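## Task

Pick up the flower lying on the table, clip it by its stem onto one of the dryer's pegs so that its head points down, keep every stem unbent, and leave the dryer hanging on its rail with the flowers already there still clipped.

## Robot and tools

ROBOT. There are two FANUC CRX arms, left_arm and right_arm, each with a Robotiq 140 two-finger gripper and a wrist camera. The gripper's fingers point along its own +z and open and close along its y. end_effector_position is the point between the pads when closed; the fingertips stick out about 33 mm past it at small openings and about 9 mm when wide open. The fingers can fold at a hinge: only grip with the outer quarter of the pads, near the tips. A grip deeper toward the palm may hold a thin stem loosely or lose it, and a fingertip pushed onto a surface folds quietly unless the fingers are fully shut.

FRAMES. Scene frame: origin at table height midway between the nominal bases, +z up, +x out over the table, left_arm toward +y. Each arm reports its poses in its own base frame. Calibrated bases in the scene frame: left_arm at (+0.001, +0.429, 0), quat_wxyz (+1.000, 0, 0, +0.021); right_arm at (-0.010, -0.340, 0), quat_wxyz (+1.000, 0, 0, +0.002); both bases have +z up. Fixed cameras and the table use the scene frame. Reported hand positions may be off by a few centimetres.

ROW FORMAT (shared by execute_actions and move). One row is 18 numbers: left_arm dx, dy, dz, rx, ry, rz, left_gripper position, force_limit, speed, then the same nine for right_arm and right_gripper. Both arms are always in the row. The six pose numbers are an offset, not a pose: measured from that arm's Hand target at the start of the action or move, along that Hand target's own axes. Scale: 1.0 equals 0.6 m for dx, dy, dz and 180 degrees for rx, ry, rz, which together form one rotation vector. All six zero means stay at (or return to) the Hand target. Gripper position: +1 fully open (140 mm), about -0.8 pads touching, -1 close until blocked. force_limit -1..+1 (about 14 N to 58 N on parts up to 40 mm); speed -1..+1 (about 30 to 250 mm/s); faster closing squeezes harder. Both start at +1. To keep a gripper unchanged, resend its last three numbers; a 0 is a real command.

TOOLS.
- execute_actions(actions, cameras): actions is a list of actions; each action is up to 15 rows, one per 1/30 s step, the last row held to fill 15 steps. Every row counts from the pose at the start of its action, and each new action starts from the then-current Hand target, so repeating an offset moves further. An empty list just returns state and images.
- move(target, speed, blend, stop_force, zero, blocking, cameras): straight-line path to the offset in target (one row, or up to 15 rows all counted from the same starting Hand targets). speed in m/s, 0.002 to 1, default 0.25 (turns at twice that in rad/s). blend in metres rounds corners in a list. stop_force 12 to 80 N ends an arm's path when it feels that much push along its travel; use it only slowly, not while the gripper rotates, and leave it out when backing off a contact. zero (default true) re-zeroes force before the move. blocking=false returns early while the move runs (not allowed with stop_force). Paths do not avoid obstacles or the other arm; the gripper lags more the faster it goes. Keep the finger numbers the same in every row of a list.
- wait(seconds 0..10): lets time pass holding last commands.
- stop(): brakes a running move.
- zoom_image(camera, region [x0,y0,x1,y1], at most 504x504 px): closer look at cam_high, cam_low, cam_left_wrist or cam_right_wrist (each 672x504).
- read_manual(section): licence texts only.
- finished_scene(scene 1 or 2): ends the scene for good; the goal must hold without the robot.

CONTROLLER. Each step the commanded pose is clipped to within 70 mm and 16 degrees of the measured gripper; Hand target in the result is the clipped command and the base for the next offsets. The gripper may rest short of it; resend zeros or the missing distance. A clearance check withholds commands that bring the arms too close.

RESULTS. Per arm: end_effector_position (m) and quat_wxyz in its base frame, Hand target, Joint velocities (may read within noise), gripper object_status (0 moving, 1 blocked while opening, 2 blocked while closing = gripping, 3 reached target or pads met) and position_measured in counts (3 open, 75 about 100 mm, 139 about 60 mm, 200 about 20 mm, 230 pads touching). Tool commands, Flange force in N along gripper axes (includes held weight, noisy, may be no reading). move adds a move: line such as done, off_target, moving, held or fault, plus limits=paced or limits=held. MOTOR HOT warns of overheating; OVER-TEMPERATURE FAULT brakes the arm 30 to 60 s.

TO GRIP harder while status is 2, raise force_limit and nudge position (-1 to -0.98). To loosen, open and reclose slowly.

AVOID. Torque above the joint limits (147 N m for waist, shoulder, elbow; 36.8 for the wrist joints) or 150 N of outside force stops the arm for 10 s; stiff arms fault even slightly past a firm contact, so approach slowly. Never hit or squeeze the other arm. Do not drop things, release moving parts, slam, twist stiff objects or hold heavy things off-centre. Anything falling or left off the table fails the task; keep the dryer on its rail and do not bend stems. Loose objects may be nudged by outside pushes. Holding loads or straining arms heats motors, even while you think.

Each tool is called after "Request:" as name(argument=value, ...), one argument or row to a line, values as JSON.

## Session

Request:
execute_actions(
  actions=[],
)

Scene clock: 0.00 s.
left_arm: end_effector_position=(+0.0326, -0.5195, +0.2228) position_measured=3 object_status=3 end_effector_quat_wxyz=(-0.481, +0.156, +0.845, +0.173) | right_arm: end_effector_position=(+0.3168, -0.3187, +0.1900) position_measured=3 object_status=3 end_effector_quat_wxyz=(+0.151, +0.715, -0.583, +0.355)
Joint positions: left_arm=[-0.998 0.835 0.53 0.522 -2.22 -0.836] | right_arm=[-0.063 -0.593 -1.017 0.893 -0.894 -0.228]
Joint velocities: within noise
Flange force (N): no reading
Hand target: left_arm +0.0326, -0.5195, +0.2228; -0.481, +0.156, +0.845, +0.173 | right_arm +0.3168, -0.3187, +0.1900; +0.151, +0.715, -0.583, +0.355
Tool commands: left_gripper/position=+1.0 left_gripper/force_limit=+1.0 left_gripper/speed=+1.0 right_gripper/position=+1.0 right_gripper/force_limit=+1.0 right_gripper/speed=+1.0

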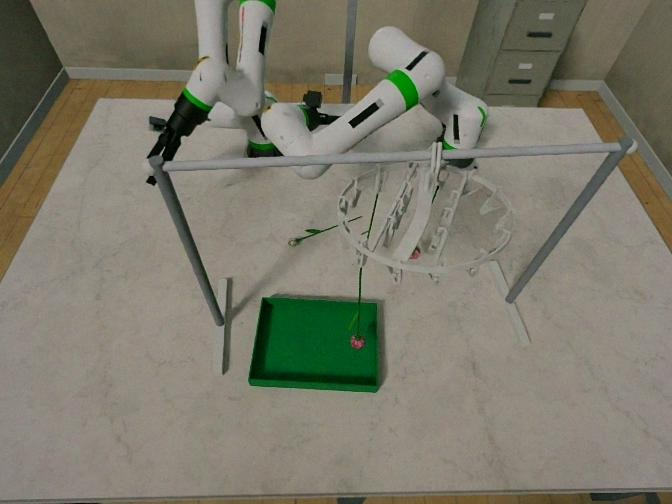

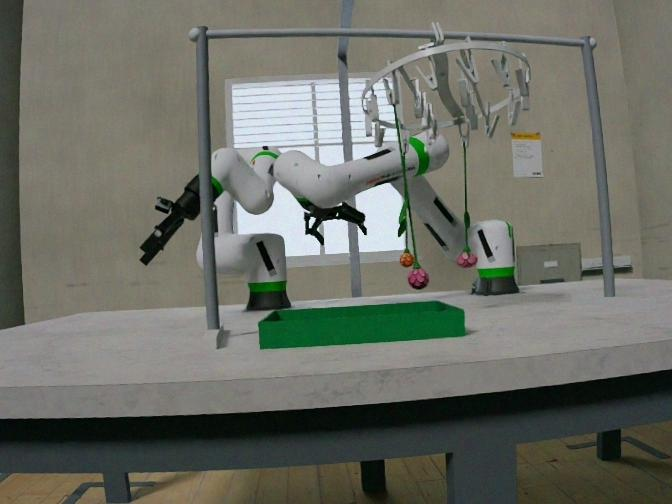

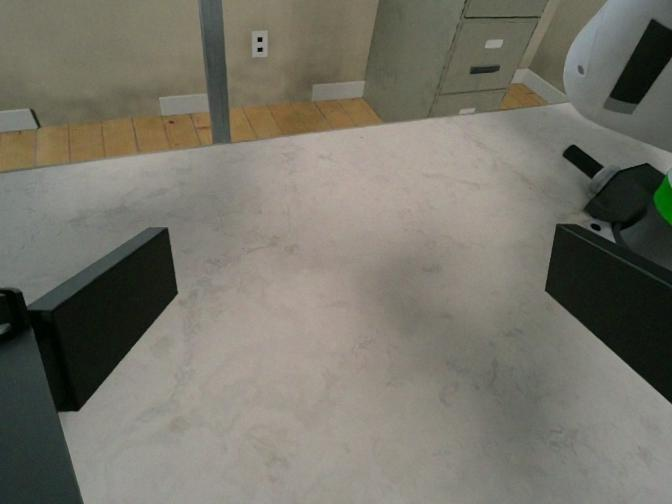

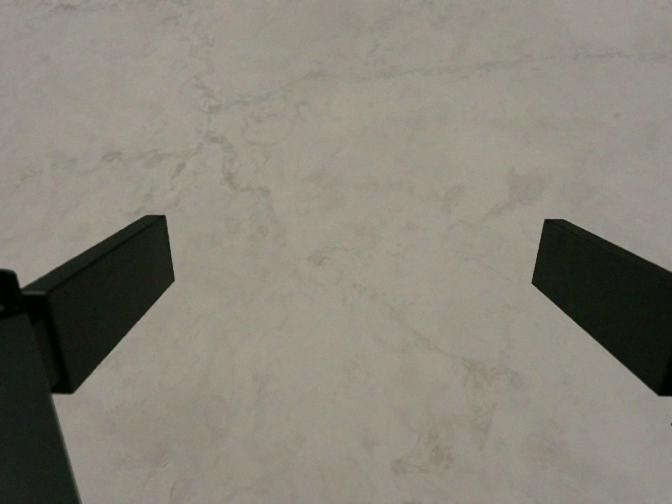

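Request:
zoom_image(
  camera="cam_high",
  region=[320, 130, 540, 290],
)

Request:
zoom_image(
  camera="cam_low",
  region=[340, 10, 560, 310],
)

Request:
zoom_image(
  camera="cam_high",
  region=[270, 190, 400, 270],
)

Scaled by 2.291.

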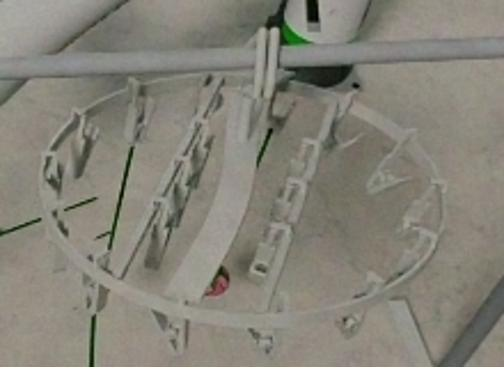

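Scaled by 1.680.

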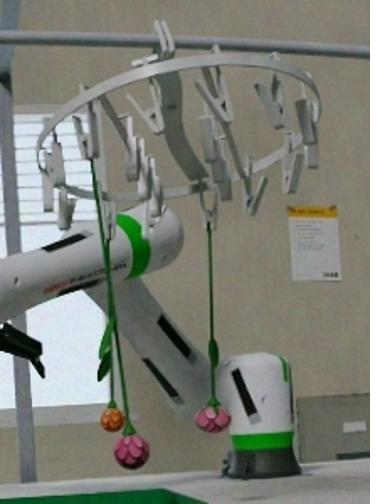

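Scaled by 3.877.

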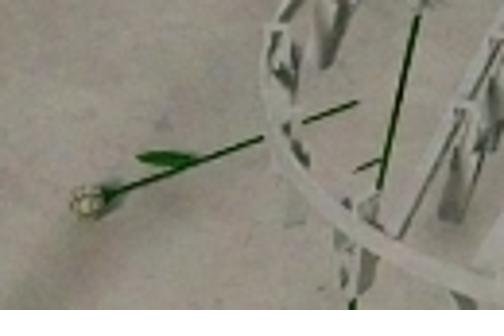

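Request:
move(
  target=[
    [0.137,0.818,-0.475,-0.82,-0.0105,0.225,1,1,1,0,0,0,0,0,0,1,1,1],
  ],
  speed=0.25,
)

Scene clock: 7.73 s.
left_arm: end_effector_position=(+0.1769, -0.4008, +0.3294) position_measured=3 object_status=3 end_effector_quat_wxyz=(-0.350, +0.467, +0.679, +0.445) | right_arm: end_effector_position=(+0.3168, -0.3187, +0.1900) position_measured=3 object_status=3 end_effector_quat_wxyz=(+0.151, +0.715, -0.583, +0.355)
Joint positions: left_arm=[-1.247 0.861 1.149 -1.219 -2.885 -2.572] | right_arm=[-0.063 -0.593 -1.017 0.893 -0.894 -0.228]
Flange force (N): left_arm=no reading | right_arm=[-0.2 4.1 3.9]
Hand target: left_arm +0.1769, -0.4008, +0.3294; -0.350, +0.467, +0.679, +0.445 (not the last commanded pose) | right_arm +0.3168, -0.3187, +0.1900; +0.151, +0.715, -0.583, +0.355
Off the commanded pose: left_arm 0.358 m, 100 deg | right_arm 0.000 m, 0 deg.
led back after a hold (left arm): the arm was led back toward your command in small steps, so it may still be short of it.
move: held (left_arm; a check stopped the path); limits=held
pose unreachable (left arm): on one or more control steps of this call, first in action 0 (counted from 0), this arm could not follow its commanded pose, so it was not sent that pose on those steps. It may still have moved: this result reports where it is.
cause: moving toward the commanded pose would bring a part of the arm too close to another arm (a part of this arm just beyond joint 5 (wrist pitch) and a part of the right arm just beyond its joint 4 (forearm roll)).
camera_calibration:
cam_left_wrist: T_world_to_cam=[[0.946776, 0.167918, 0.274625, -0.18199], [0.317784, -0.623491, -0.714334, -0.0608139], [0.0512765, 0.763586, -0.643667, 0.650677], [0, 0, 0, 1]] pos_world=[0.158265, -0.504205, 0.425357]

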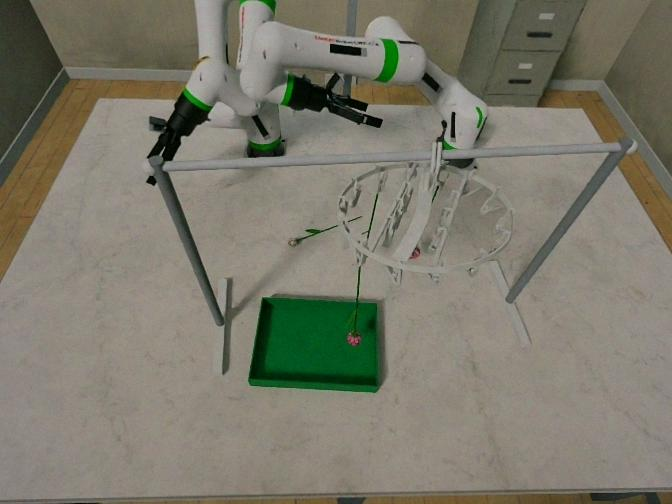

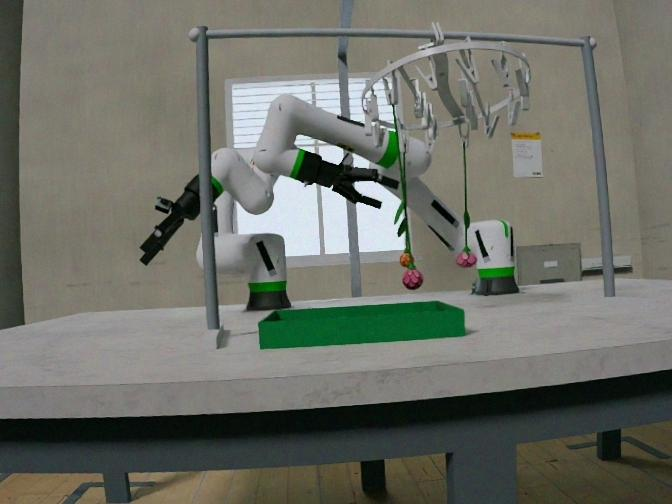

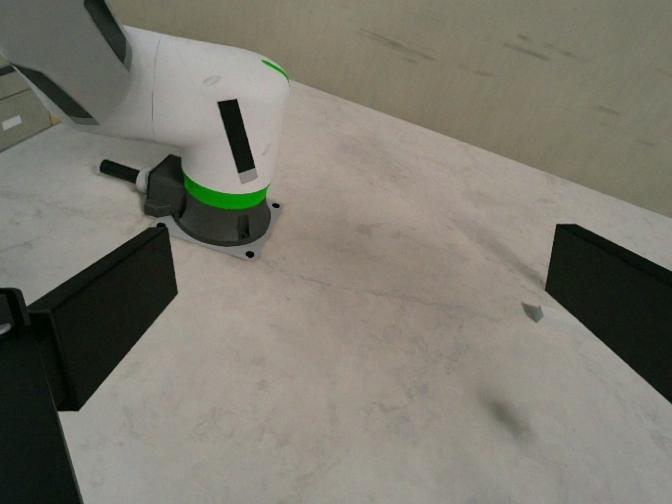

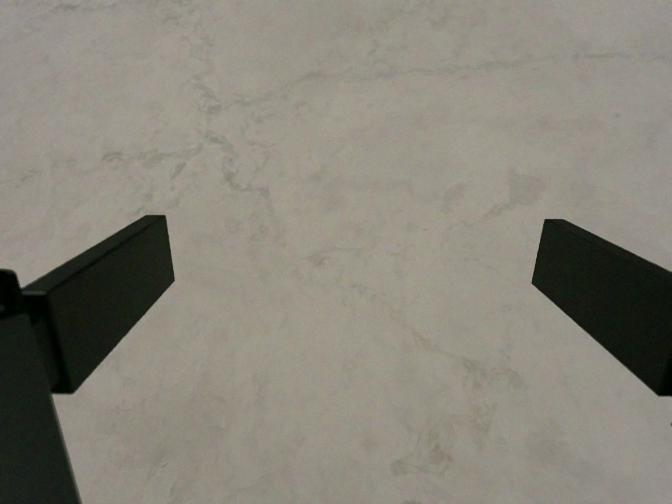

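Request:
move(
  target=[
    [0.168,0.365,0.145,0,0,0,1,1,1,0,0,0,0,0,0,1,1,1],
    [0.242,0.487,0.187,-0.527,0.011,0.168,1,1,1,0,0,0,0,0,0,1,1,1],
  ],
  speed=0.3,
)

Scene clock: 13.07 s.
left_arm: end_effector_position=(+0.4003, -0.2003, +0.4995) position_measured=3 object_status=3 end_effector_quat_wxyz=(+0.000, +0.707, +0.001, +0.707) | right_arm: end_effector_position=(+0.3168, -0.3187, +0.1900) position_measured=3 object_status=3 end_effector_quat_wxyz=(+0.151, +0.715, -0.583, +0.355)
Joint positions: left_arm=[-1.315 -0.635 -0.377 -1.505 -1.325 -3.407] | right_arm=[-0.063 -0.593 -1.017 0.893 -0.894 -0.228]
Flange force (N): left_arm=[0.1 3.8 -9.3] | right_arm=[1.0 5.9 4.6]
Hand target: left_arm +0.4003, -0.2003, +0.4996; +0.000, +0.707, +0.001, +0.707 | right_arm +0.3168, -0.3187, +0.1900; +0.151, +0.715, -0.583, +0.355
Off the commanded pose: left_arm 0.000 m, 0 deg | right_arm 0.000 m, 0 deg.
move: done
camera_calibration:
cam_left_wrist: T_world_to_cam=[[0.00237462, -0.999997, -0.00103773, -0.192035], [-0.344011, 0.000157497, -0.938966, 0.616821], [0.938963, 0.00258668, -0.344009, -0.0617805], [0, 0, 0, 1]] pos_world=[0.270659, -0.191972, 0.557722]

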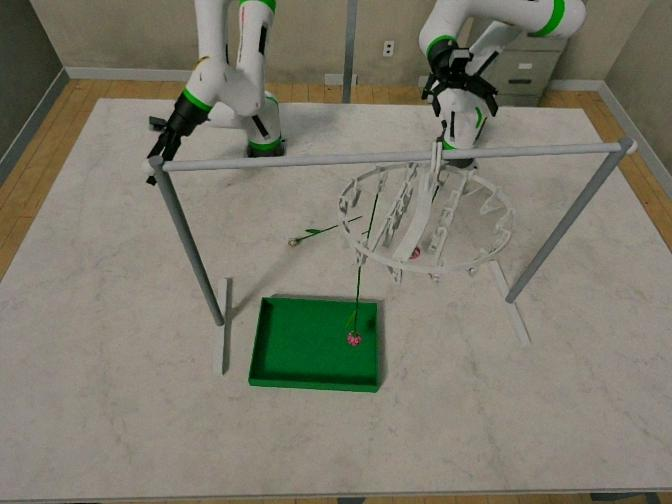

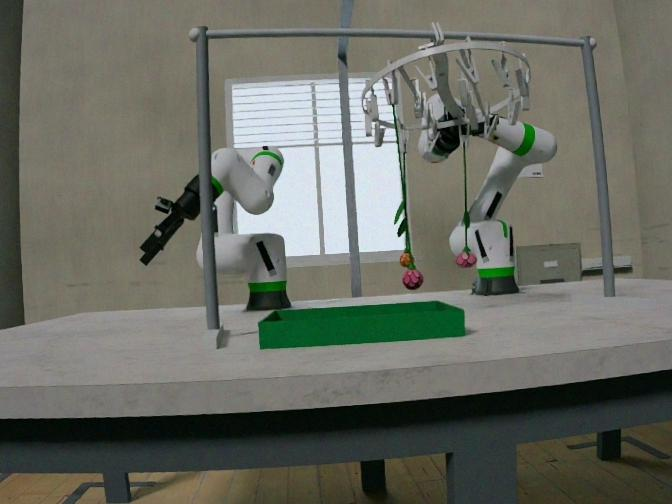

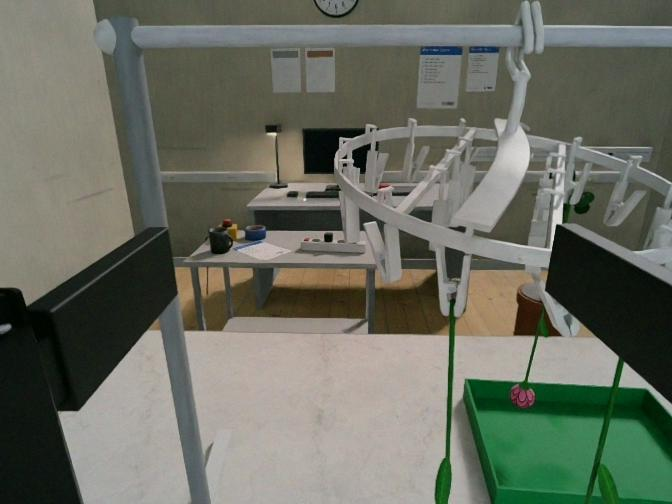

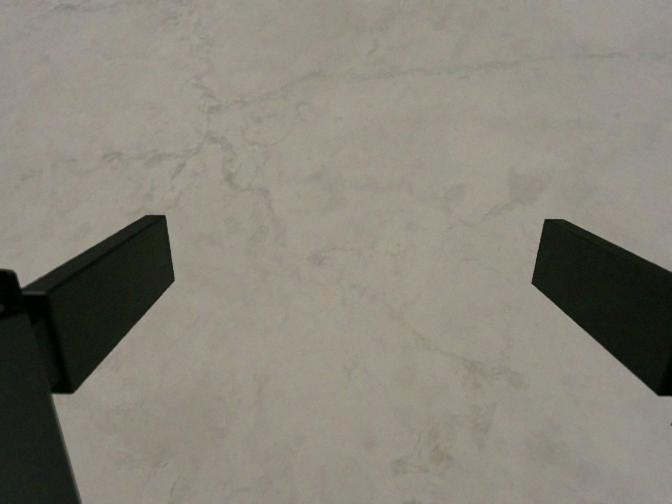

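Request:
zoom_image(
  camera="cam_left_wrist",
  region=[330, 100, 560, 340],
)

Request:
zoom_image(
  camera="cam_left_wrist",
  region=[500, 100, 672, 340],
)

Scaled by 2.100.

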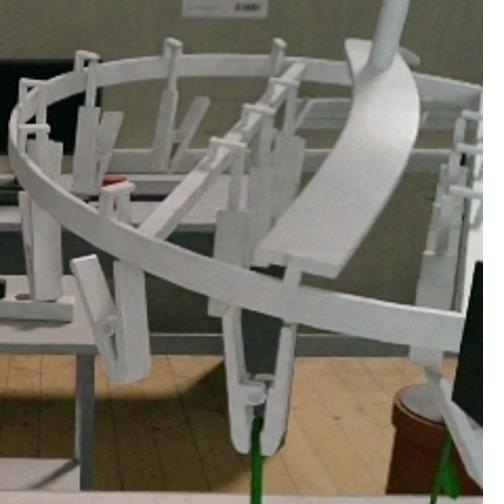

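Scaled by 2.100.

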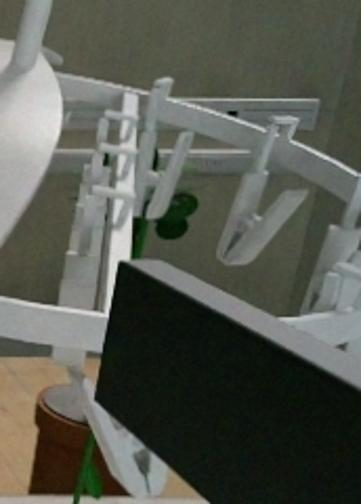

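Request:
zoom_image(
  camera="cam_high",
  region=[420, 140, 530, 220],
)

Request:
zoom_image(
  camera="cam_low",
  region=[430, 20, 550, 160],
)

Scaled by 4.582.

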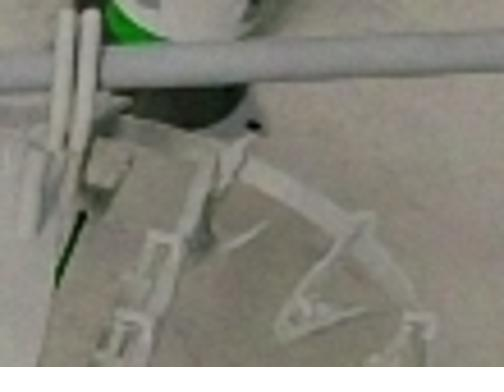

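Scaled by 3.600.

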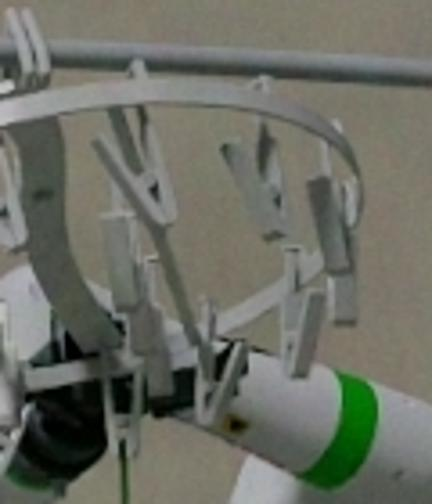

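Request:
move(
  target=[-0.05,-0.17,0.2467,-0.3467,0,0,-0.1,-1,-1,0,0,0,0,0,0,1,1,1],
  speed=0.25,
)

Request:
zoom_image(
  camera="cam_left_wrist",
  region=[180, 20, 520, 340],
)

Scene clock: 20.93 s.
left_arm: end_effector_position=(+0.5481, -0.0980, +0.4694) position_measured=141 object_status=0 end_effector_quat_wxyz=(+0.366, +0.605, -0.365, +0.606) | right_arm: end_effector_position=(+0.3168, -0.3187, +0.1900) position_measured=3 object_status=3 end_effector_quat_wxyz=(+0.151, +0.715, -0.583, +0.355)
Joint positions: left_arm=[0.518 0.021 0.031 -1.569 1.605 -3.132] | right_arm=[-0.063 -0.593 -1.017 0.893 -0.894 -0.228]
Flange force (N): left_arm=[1.4 0.3 3.5] | right_arm=[-0.2 6.5 3.3]
Hand target: left_arm +0.5481, -0.0980, +0.4694; +0.366, +0.605, -0.365, +0.605 | right_arm +0.3168, -0.3187, +0.1900; +0.151, +0.715, -0.583, +0.355
Off the commanded pose: left_arm 0.000 m, 0 deg | right_arm 0.000 m, 0 deg.
move: done; limits=paced
camera_calibration:
cam_left_wrist: T_world_to_cam=[[-0.88512, -0.465358, -0.00194196, 0.449054], [-0.157834, 0.304124, -0.939466, 0.567262], [0.437779, -0.831234, -0.342636, -0.0188766], [0, 0, 0, 1]] pos_world=[0.495264, 0.0207621, 0.527327]

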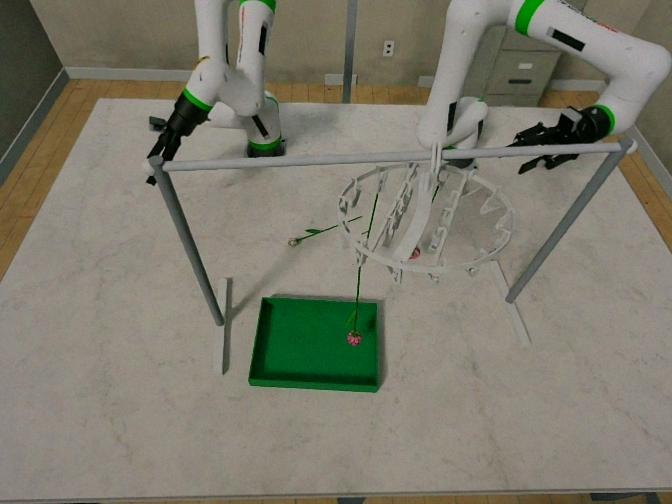

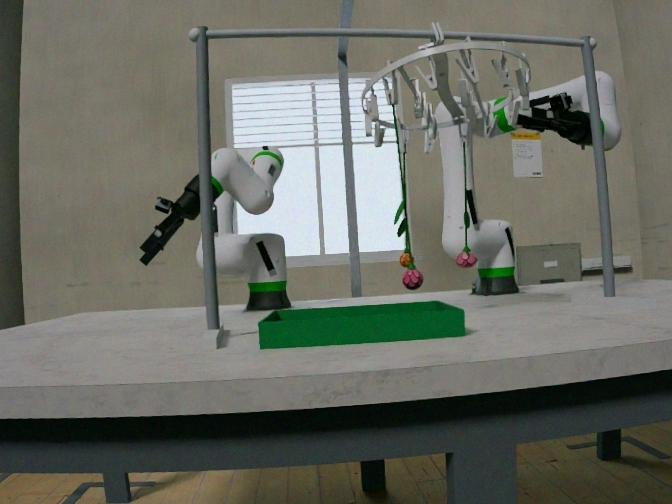

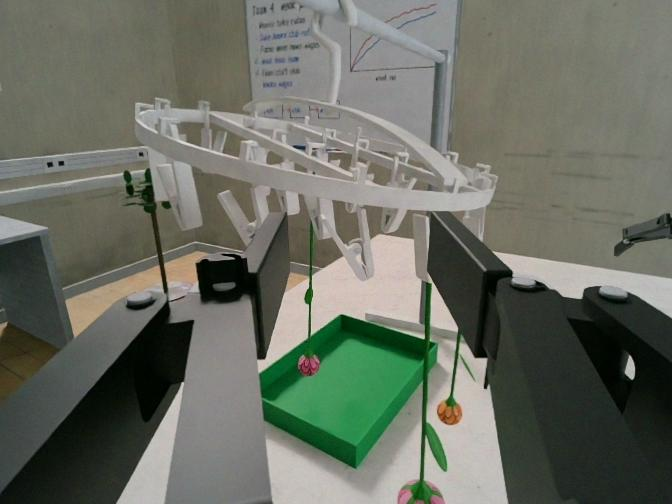

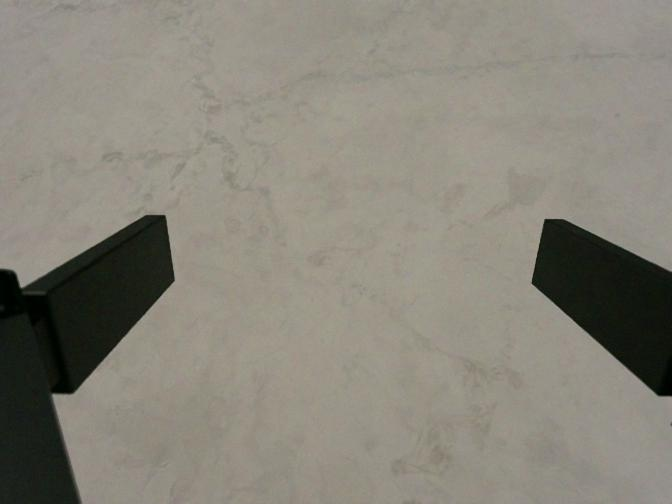

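Scaled by 1.482.

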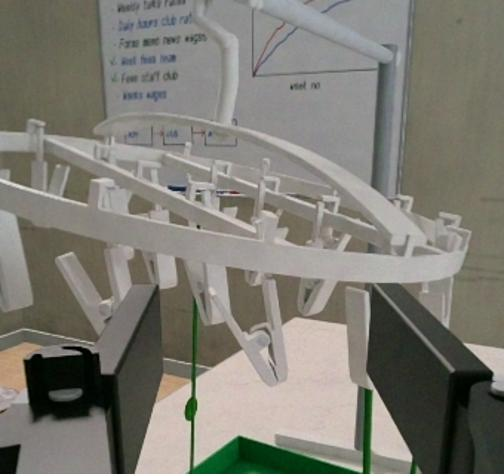

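Request:
move(
  target=[0,0,0,0,0,0,-0.1,-1,-1,-0.635,-0.435,-0.638,-0.0364,-0.25,-0.0827,1,1,1],
  speed=0.25,
)

Scene clock: 26.70 s.
left_arm: end_effector_position=(+0.5481, -0.0980, +0.4694) position_measured=141 object_status=3 end_effector_quat_wxyz=(+0.366, +0.605, -0.365, +0.605) | right_arm: end_effector_position=(+0.4096, +0.2708, +0.2503) position_measured=3 object_status=3 end_effector_quat_wxyz=(+0.000, +0.854, -0.520, +0.000)
Joint positions: left_arm=[0.518 0.021 0.031 -1.569 1.605 -3.132] | right_arm=[0.852 0.107 0.14 0 -1.604 -0.375]
Flange force (N): left_arm=[1.5 0.5 3.7] | right_arm=[3.4 10.0 4.5]
Hand target: left_arm +0.5481, -0.0980, +0.4694; +0.366, +0.605, -0.365, +0.605 | right_arm +0.4096, +0.2708, +0.2503; +0.000, +0.854, -0.520, +0.000
Off the commanded pose: left_arm 0.000 m, 0 deg | right_arm 0.000 m, 0 deg.
move: done
camera_calibration:
cam_left_wrist: T_world_to_cam=[[-0.88512, -0.465358, -0.00194196, 0.449054], [-0.157834, 0.304124, -0.939466, 0.567262], [0.437779, -0.831234, -0.342636, -0.0188766], [0, 0, 0, 1]] pos_world=[0.495264, 0.0207621, 0.527327]
cam_right_wrist: T_world_to_cam=[[-0.885368, -0.46485, 0.00623968, 0.495367], [-0.432529, 0.828581, 0.355489, -0.133404], [-0.170419, 0.31204, -0.93466, 0.362284], [0, 0, 0, 1]] pos_world=[0.442621, 0.22776, 0.382945]

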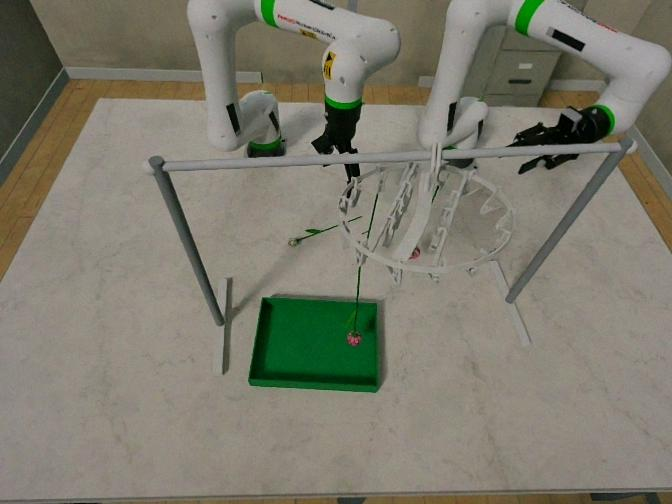

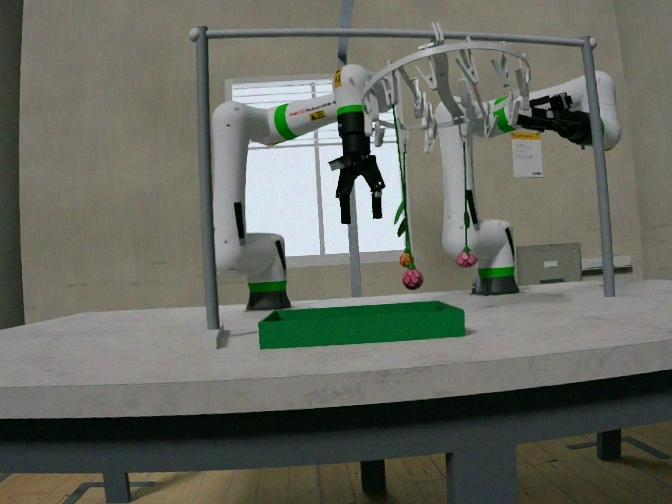

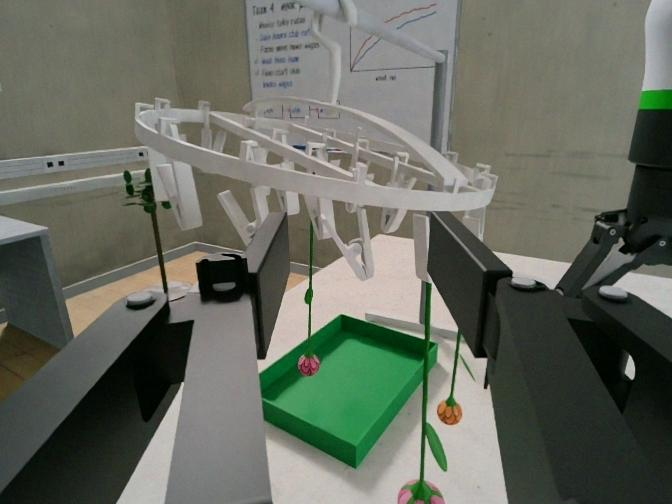

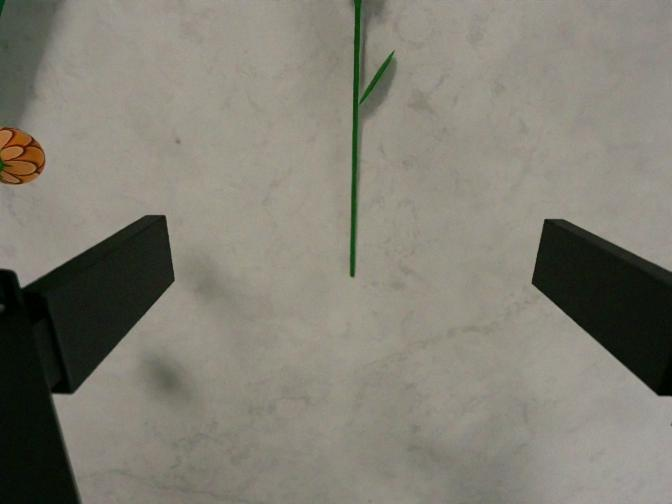

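Request:
move(
  target=[0,0,0,0,0,0,-0.1,-1,-1,0.006,0.1055,0.309,0,0,0,-1,-1,0],
  speed=0.25,
)

Request:
move(
  target=[0,0,0,0,0,0,-0.1,-1,-1,0,0,0.083,0,0,0,-1,-1,0],
  speed=0.012,
  stop_force=12,
)

Scene clock: 28.83 s.
left_arm: end_effector_position=(+0.5481, -0.0980, +0.4694) position_measured=141 object_status=3 end_effector_quat_wxyz=(+0.366, +0.605, -0.365, +0.605) | right_arm: end_effector_position=(+0.3550, +0.2385, +0.0649) position_measured=234 object_status=3 end_effector_quat_wxyz=(+0.000, +0.854, -0.520, +0.000)
Joint positions: left_arm=[0.518 0.021 0.031 -1.569 1.605 -3.132] | right_arm=[0.9 0.034 -0.38 0 -1.156 -0.423]
Flange force (N): left_arm=[1.5 -0.3 3.4] | right_arm=[2.8 6.1 -0.6]
Hand target: left_arm +0.5481, -0.0980, +0.4694; +0.366, +0.605, -0.365, +0.605 | right_arm +0.3550, +0.2385, +0.0649; +0.000, +0.854, -0.520, +0.000
Off the commanded pose: left_arm 0.000 m, 0 deg | right_arm 0.000 m, 0 deg.
move: done
camera_calibration:
cam_left_wrist: T_world_to_cam=[[-0.88512, -0.465358, -0.00194196, 0.449054], [-0.157834, 0.304124, -0.939466, 0.567262], [0.437779, -0.831234, -0.342636, -0.0188766], [0, 0, 0, 1]] pos_world=[0.495264, 0.0207621, 0.527327]
cam_right_wrist: T_world_to_cam=[[-0.885375, -0.464836, 0.00619571, 0.433088], [-0.432516, 0.828554, 0.355567, -0.0644079], [-0.170414, 0.31213, -0.93463, 0.189729], [0, 0, 0, 1]] pos_world=[0.387921, 0.19546, 0.197545]

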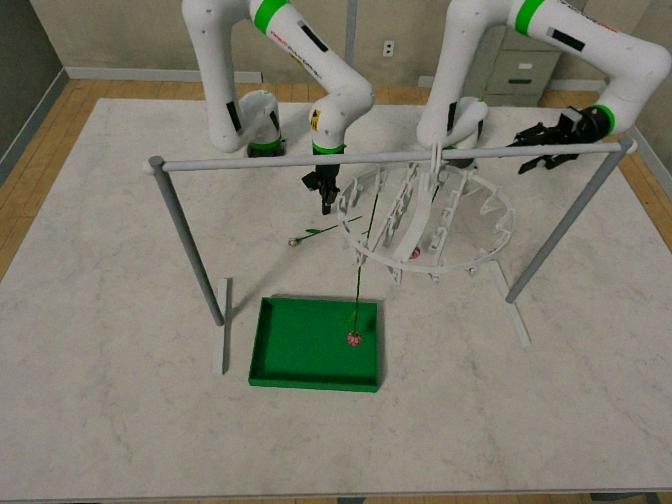

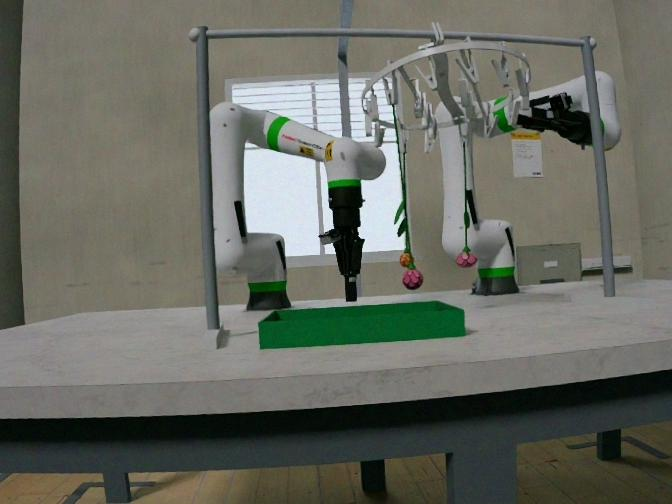

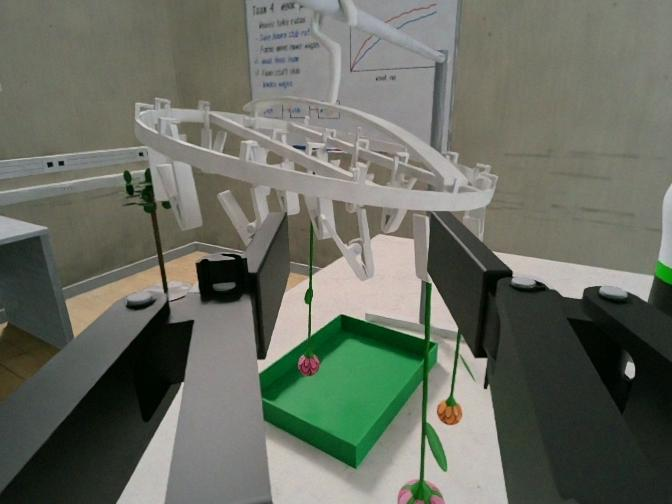

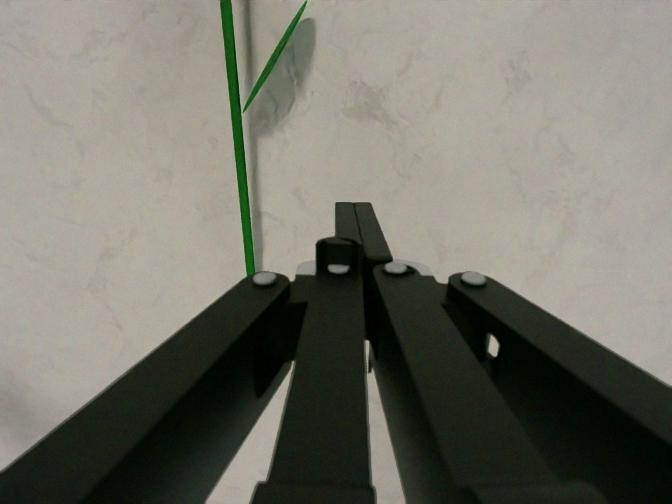

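Scene clock: 32.00 s.
left_arm: end_effector_position=(+0.5481, -0.0980, +0.4694) position_measured=141 object_status=3 end_effector_quat_wxyz=(+0.366, +0.605, -0.365, +0.605) | right_arm: end_effector_position=(+0.3550, +0.2385, +0.0338) position_measured=234 object_status=3 end_effector_quat_wxyz=(+0.000, +0.854, -0.520, +0.000)
Joint positions: left_arm=[0.518 0.021 0.031 -1.569 1.605 -3.132] | right_arm=[0.9 0.07 -0.423 0 -1.078 -0.423]
Flange force (N): left_arm=[1.6 0.3 3.7] | right_arm=[1.2 20.3 -48.8]
Hand target: left_arm +0.5481, -0.0980, +0.4694; +0.366, +0.605, -0.365, +0.605 | right_arm +0.3550, +0.2385, +0.0338; +0.000, +0.854, -0.520, +0.000 (not the last commanded pose)
Off the commanded pose: left_arm 0.000 m, 0 deg | right_arm 0.019 m, 0 deg.
move: contact (right_arm)
camera_calibration:
cam_left_wrist: T_world_to_cam=[[-0.88512, -0.465358, -0.00194196, 0.449054], [-0.157834, 0.304124, -0.939466, 0.567262], [0.437779, -0.831234, -0.342636, -0.0188766], [0, 0, 0, 1]] pos_world=[0.495264, 0.0207621, 0.527327]
cam_right_wrist: T_world_to_cam=[[-0.885368, -0.46485, 0.00623968, 0.433274], [-0.432529, 0.828581, 0.355489, -0.0533369], [-0.170419, 0.31204, -0.93466, 0.160687], [0, 0, 0, 1]] pos_world=[0.387921, 0.19546, 0.166445]

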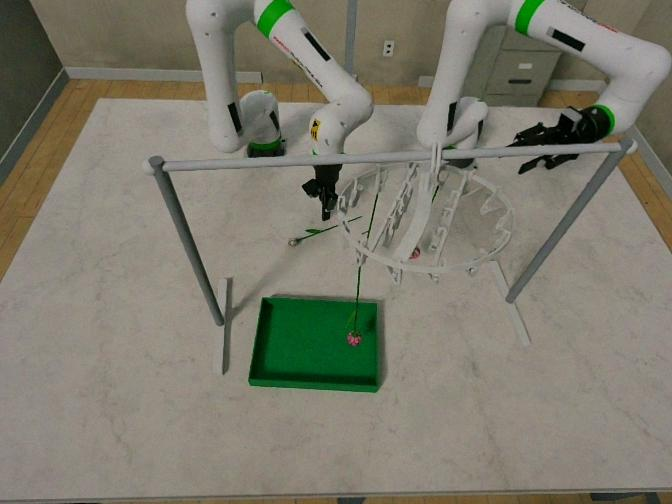

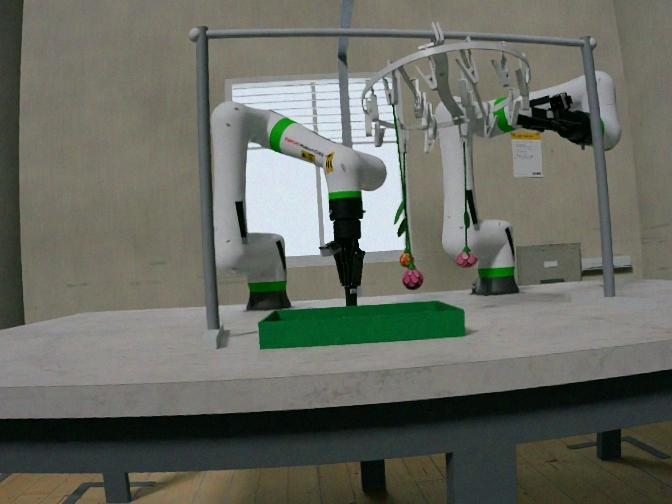

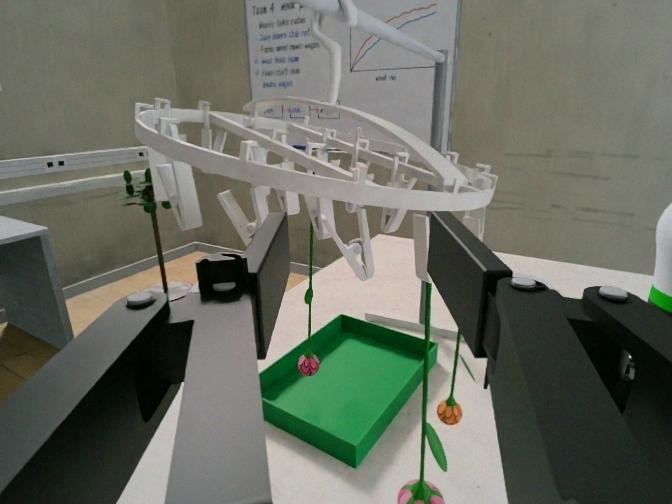

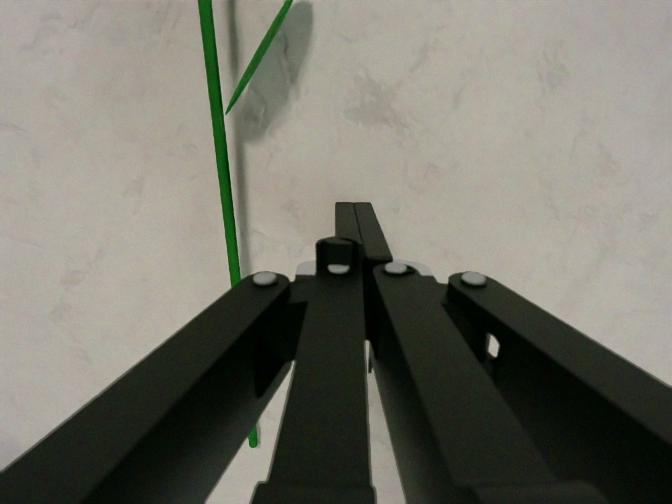

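Request:
move(
  target=[
    [0,0,0,0,0,0,-0.1,-1,-1,0,0,-0.0667,0,0,0,-1,-1,0],
    [0,0,0,0,0,0,-0.1,-1,-1,0.0028,-0.0867,-0.0667,0,0,0,-0.35,-1,-0.5],
    [0,0,0,0,0,0,-0.1,-1,-1,0.0028,-0.0867,-0.005,0,0,0,-0.35,-1,-0.5],
  ],
  speed=[0.1,0.15,0.06],
  cameras=["cam_right_wrist"],
)

Scene clock: 36.03 s.
left_arm: end_effector_position=(+0.5481, -0.0980, +0.4694) position_measured=141 object_status=3 end_effector_quat_wxyz=(+0.366, +0.605, -0.365, +0.605) | right_arm: end_effector_position=(+0.4019, +0.2609, +0.0367) position_measured=173 object_status=3 end_effector_quat_wxyz=(+0.000, +0.854, -0.520, +0.000)
Joint positions: left_arm=[0.518 0.021 0.031 -1.569 1.605 -3.132] | right_arm=[0.85 0.191 -0.278 0 -1.102 -0.373]
Flange force (N): left_arm=[1.6 0.1 3.6] | right_arm=[2.9 8.1 -0.7]
Hand target: left_arm +0.5481, -0.0980, +0.4694; +0.366, +0.605, -0.365, +0.605 | right_arm +0.4019, +0.2609, +0.0368; +0.000, +0.854, -0.520, +0.000
Off the commanded pose: left_arm 0.000 m, 0 deg | right_arm 0.000 m, 0 deg.
move: done
camera_calibration:
cam_right_wrist: T_world_to_cam=[[-0.885367, -0.464851, 0.0062393, 0.485281], [-0.43253, 0.82858, 0.355489, -0.0525986], [-0.170419, 0.31204, -0.93466, 0.164418], [0, 0, 0, 1]] pos_world=[0.434921, 0.21786, 0.169345]
Images, in order (width x height): cam_right_wrist 672x504.

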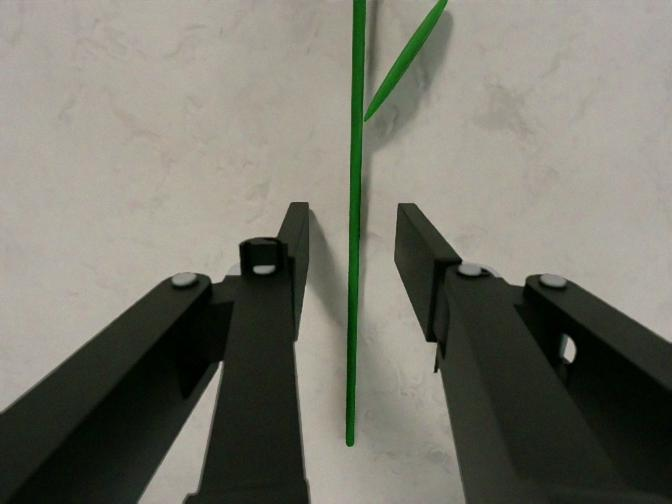

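Request:
move(
  target=[0,0,0,0,0,0,-0.1,-1,-1,0,0,0,0,0,0,-1,-1,-1],
  cameras=["cam_right_wrist"],
)

Request:
wait(
  seconds=0.7,
  cameras=["cam_right_wrist"],
)

Scene clock: 37.60 s.
left_arm: end_effector_position=(+0.5481, -0.0980, +0.4694) position_measured=141 object_status=3 end_effector_quat_wxyz=(+0.366, +0.605, -0.365, +0.605) | right_arm: end_effector_position=(+0.4019, +0.2609, +0.0367) position_measured=224 object_status=2 end_effector_quat_wxyz=(+0.000, +0.854, -0.520, +0.000)
Joint positions: left_arm=[0.518 0.021 0.031 -1.569 1.605 -3.132] | right_arm=[0.85 0.191 -0.278 0 -1.102 -0.373]
Flange force (N): left_arm=[1.6 0.2 3.5] | right_arm=[2.7 7.4 0.0]
Hand target: left_arm +0.5481, -0.0980, +0.4694; +0.366, +0.605, -0.365, +0.605 | right_arm +0.4019, +0.2609, +0.0368; +0.000, +0.854, -0.520, +0.000
Off the commanded pose: left_arm 0.000 m, 0 deg | right_arm 0.000 m, 0 deg.
move: done
camera_calibration:
cam_right_wrist: T_world_to_cam=[[-0.885368, -0.46485, 0.00623968, 0.48528], [-0.432529, 0.828581, 0.355489, -0.0525991], [-0.170419, 0.31204, -0.93466, 0.164418], [0, 0, 0, 1]] pos_world=[0.434921, 0.21786, 0.169345]
Images, in order (width x height): cam_right_wrist 672x504.

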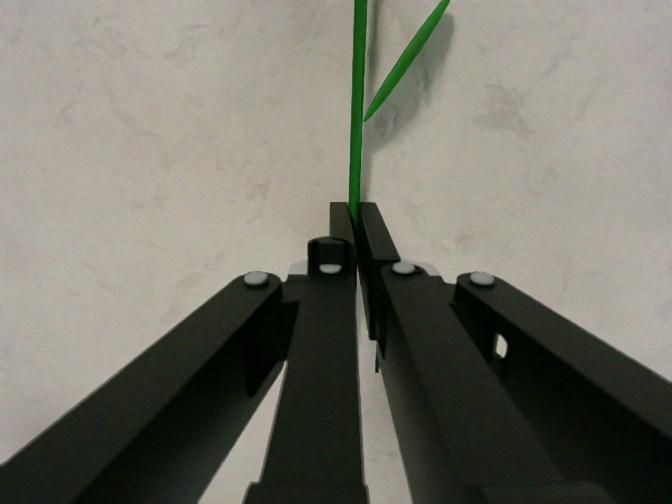

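Scene clock: 38.30 s.
left_arm: end_effector_position=(+0.5481, -0.0980, +0.4694) position_measured=141 object_status=3 end_effector_quat_wxyz=(+0.366, +0.605, -0.365, +0.605) | right_arm: end_effector_position=(+0.4019, +0.2609, +0.0368) position_measured=224 object_status=2 end_effector_quat_wxyz=(+0.000, +0.854, -0.520, +0.000)
Joint positions: left_arm=[0.518 0.021 0.031 -1.569 1.605 -3.132] | right_arm=[0.85 0.191 -0.278 0 -1.102 -0.373]
Flange force (N): left_arm=[1.7 0.4 3.7] | right_arm=[2.9 7.1 -0.5]
Hand target: left_arm +0.5481, -0.0980, +0.4694; +0.366, +0.605, -0.365, +0.605 | right_arm +0.4019, +0.2609, +0.0368; +0.000, +0.854, -0.520, +0.000
Tool commands: left_gripper/position=-0.1 left_gripper/force_limit=-1.0 left_gripper/speed=-1.0 right_gripper/position=-1.0 right_gripper/force_limit=-1.0 right_gripper/speed=-1.0
Off the commanded pose: left_arm 0.000 m, 0 deg | right_arm 0.000 m, 0 deg.
wait: 0.70 s; at rest by 0.17 s
camera_calibration:
cam_right_wrist: T_world_to_cam=[[-0.885368, -0.46485, 0.00623968, 0.48528], [-0.432529, 0.828581, 0.355489, -0.0526347], [-0.170419, 0.31204, -0.93466, 0.164511], [0, 0, 0, 1]] pos_world=[0.434921, 0.21786, 0.169445]
Images, in order (width x height): cam_right_wrist 672x504.

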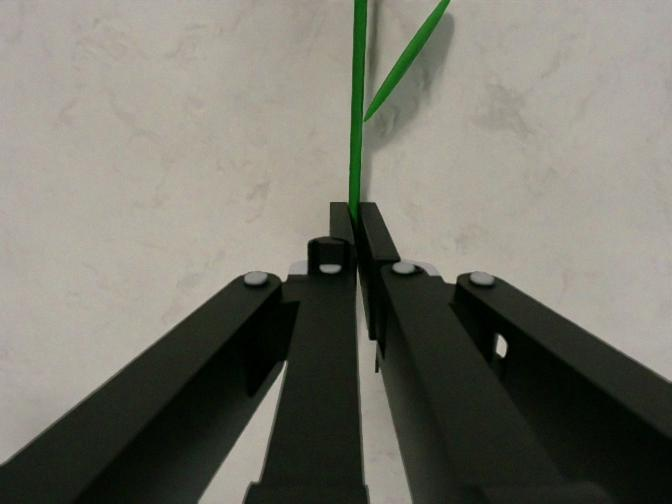

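Request:
move(
  target=[
    [0,0,0,0,0,0,-0.1,-1,-1,0,0,-0.25,0,0,0,-1,-1,-1],
    [0,0,0,0,0,0,-0.1,-1,-1,0.023,-0.044,-0.438,0.494,-0.3007,0.494,-1,-1,-1],
  ],
  speed=[0.12,0.22],
)

Scene clock: 46.60 s.
left_arm: end_effector_position=(+0.5481, -0.0980, +0.4694) position_measured=141 object_status=3 end_effector_quat_wxyz=(+0.366, +0.605, -0.365, +0.605) | right_arm: end_effector_position=(+0.4316, +0.2606, +0.3005) position_measured=224 object_status=2 end_effector_quat_wxyz=(+0.666, -0.029, +0.745, -0.028)
Joint positions: left_arm=[0.518 0.021 0.031 -1.569 1.605 -3.132] | right_arm=[1.175 -0.265 -1.117 1.798 -1.229 -3.93]
Flange force (N): left_arm=[1.5 0.0 3.5] | right_arm=[0.1 -7.3 3.3]
Hand target: left_arm +0.5481, -0.0980, +0.4694; +0.366, +0.605, -0.365, +0.605 | right_arm +0.4318, +0.2608, +0.2995; +0.707, +0.000, +0.707, +0.000
Off the commanded pose: left_arm 0.000 m, 0 deg | right_arm 0.001 m, 8 deg.
joint sent to its limit (right arm) — joint 6 (wrist roll), lower limit. The joint targets are off in orientation, not in position.
move: off_target (right_arm)
camera_calibration:
cam_left_wrist: T_world_to_cam=[[-0.88512, -0.465358, -0.00194196, 0.449054], [-0.157834, 0.304124, -0.939466, 0.567262], [0.437779, -0.831234, -0.342636, -0.0188766], [0, 0, 0, 1]] pos_world=[0.495264, 0.0207621, 0.527327]
cam_right_wrist: T_world_to_cam=[[-0.0134792, 0.996225, -0.0857588, -0.219714], [-0.248391, 0.0797421, 0.965372, -0.200835], [0.968566, 0.0343141, 0.246379, -0.357978], [0, 0, 0, 1]] pos_world=[0.293879, 0.247183, 0.263236]

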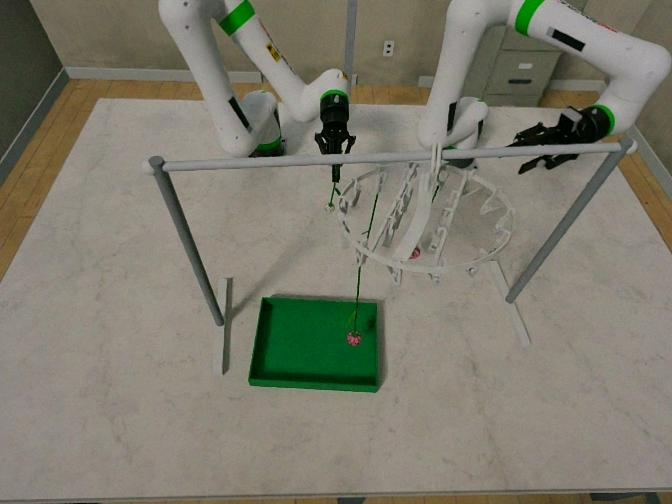

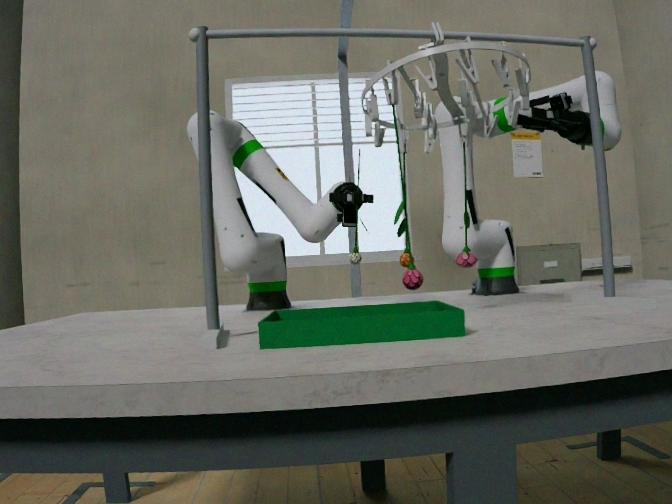

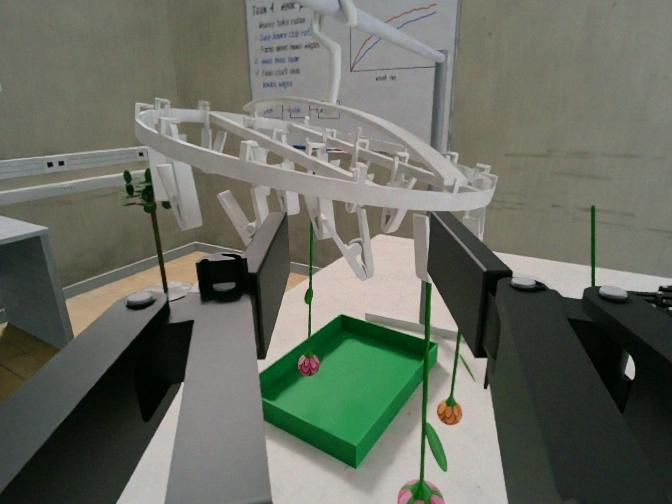

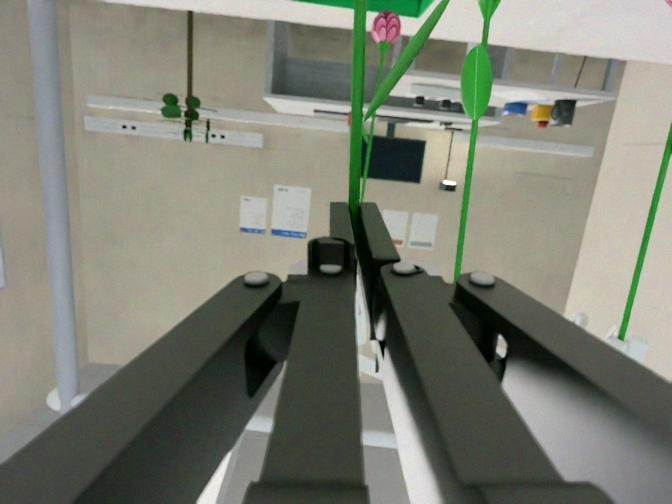

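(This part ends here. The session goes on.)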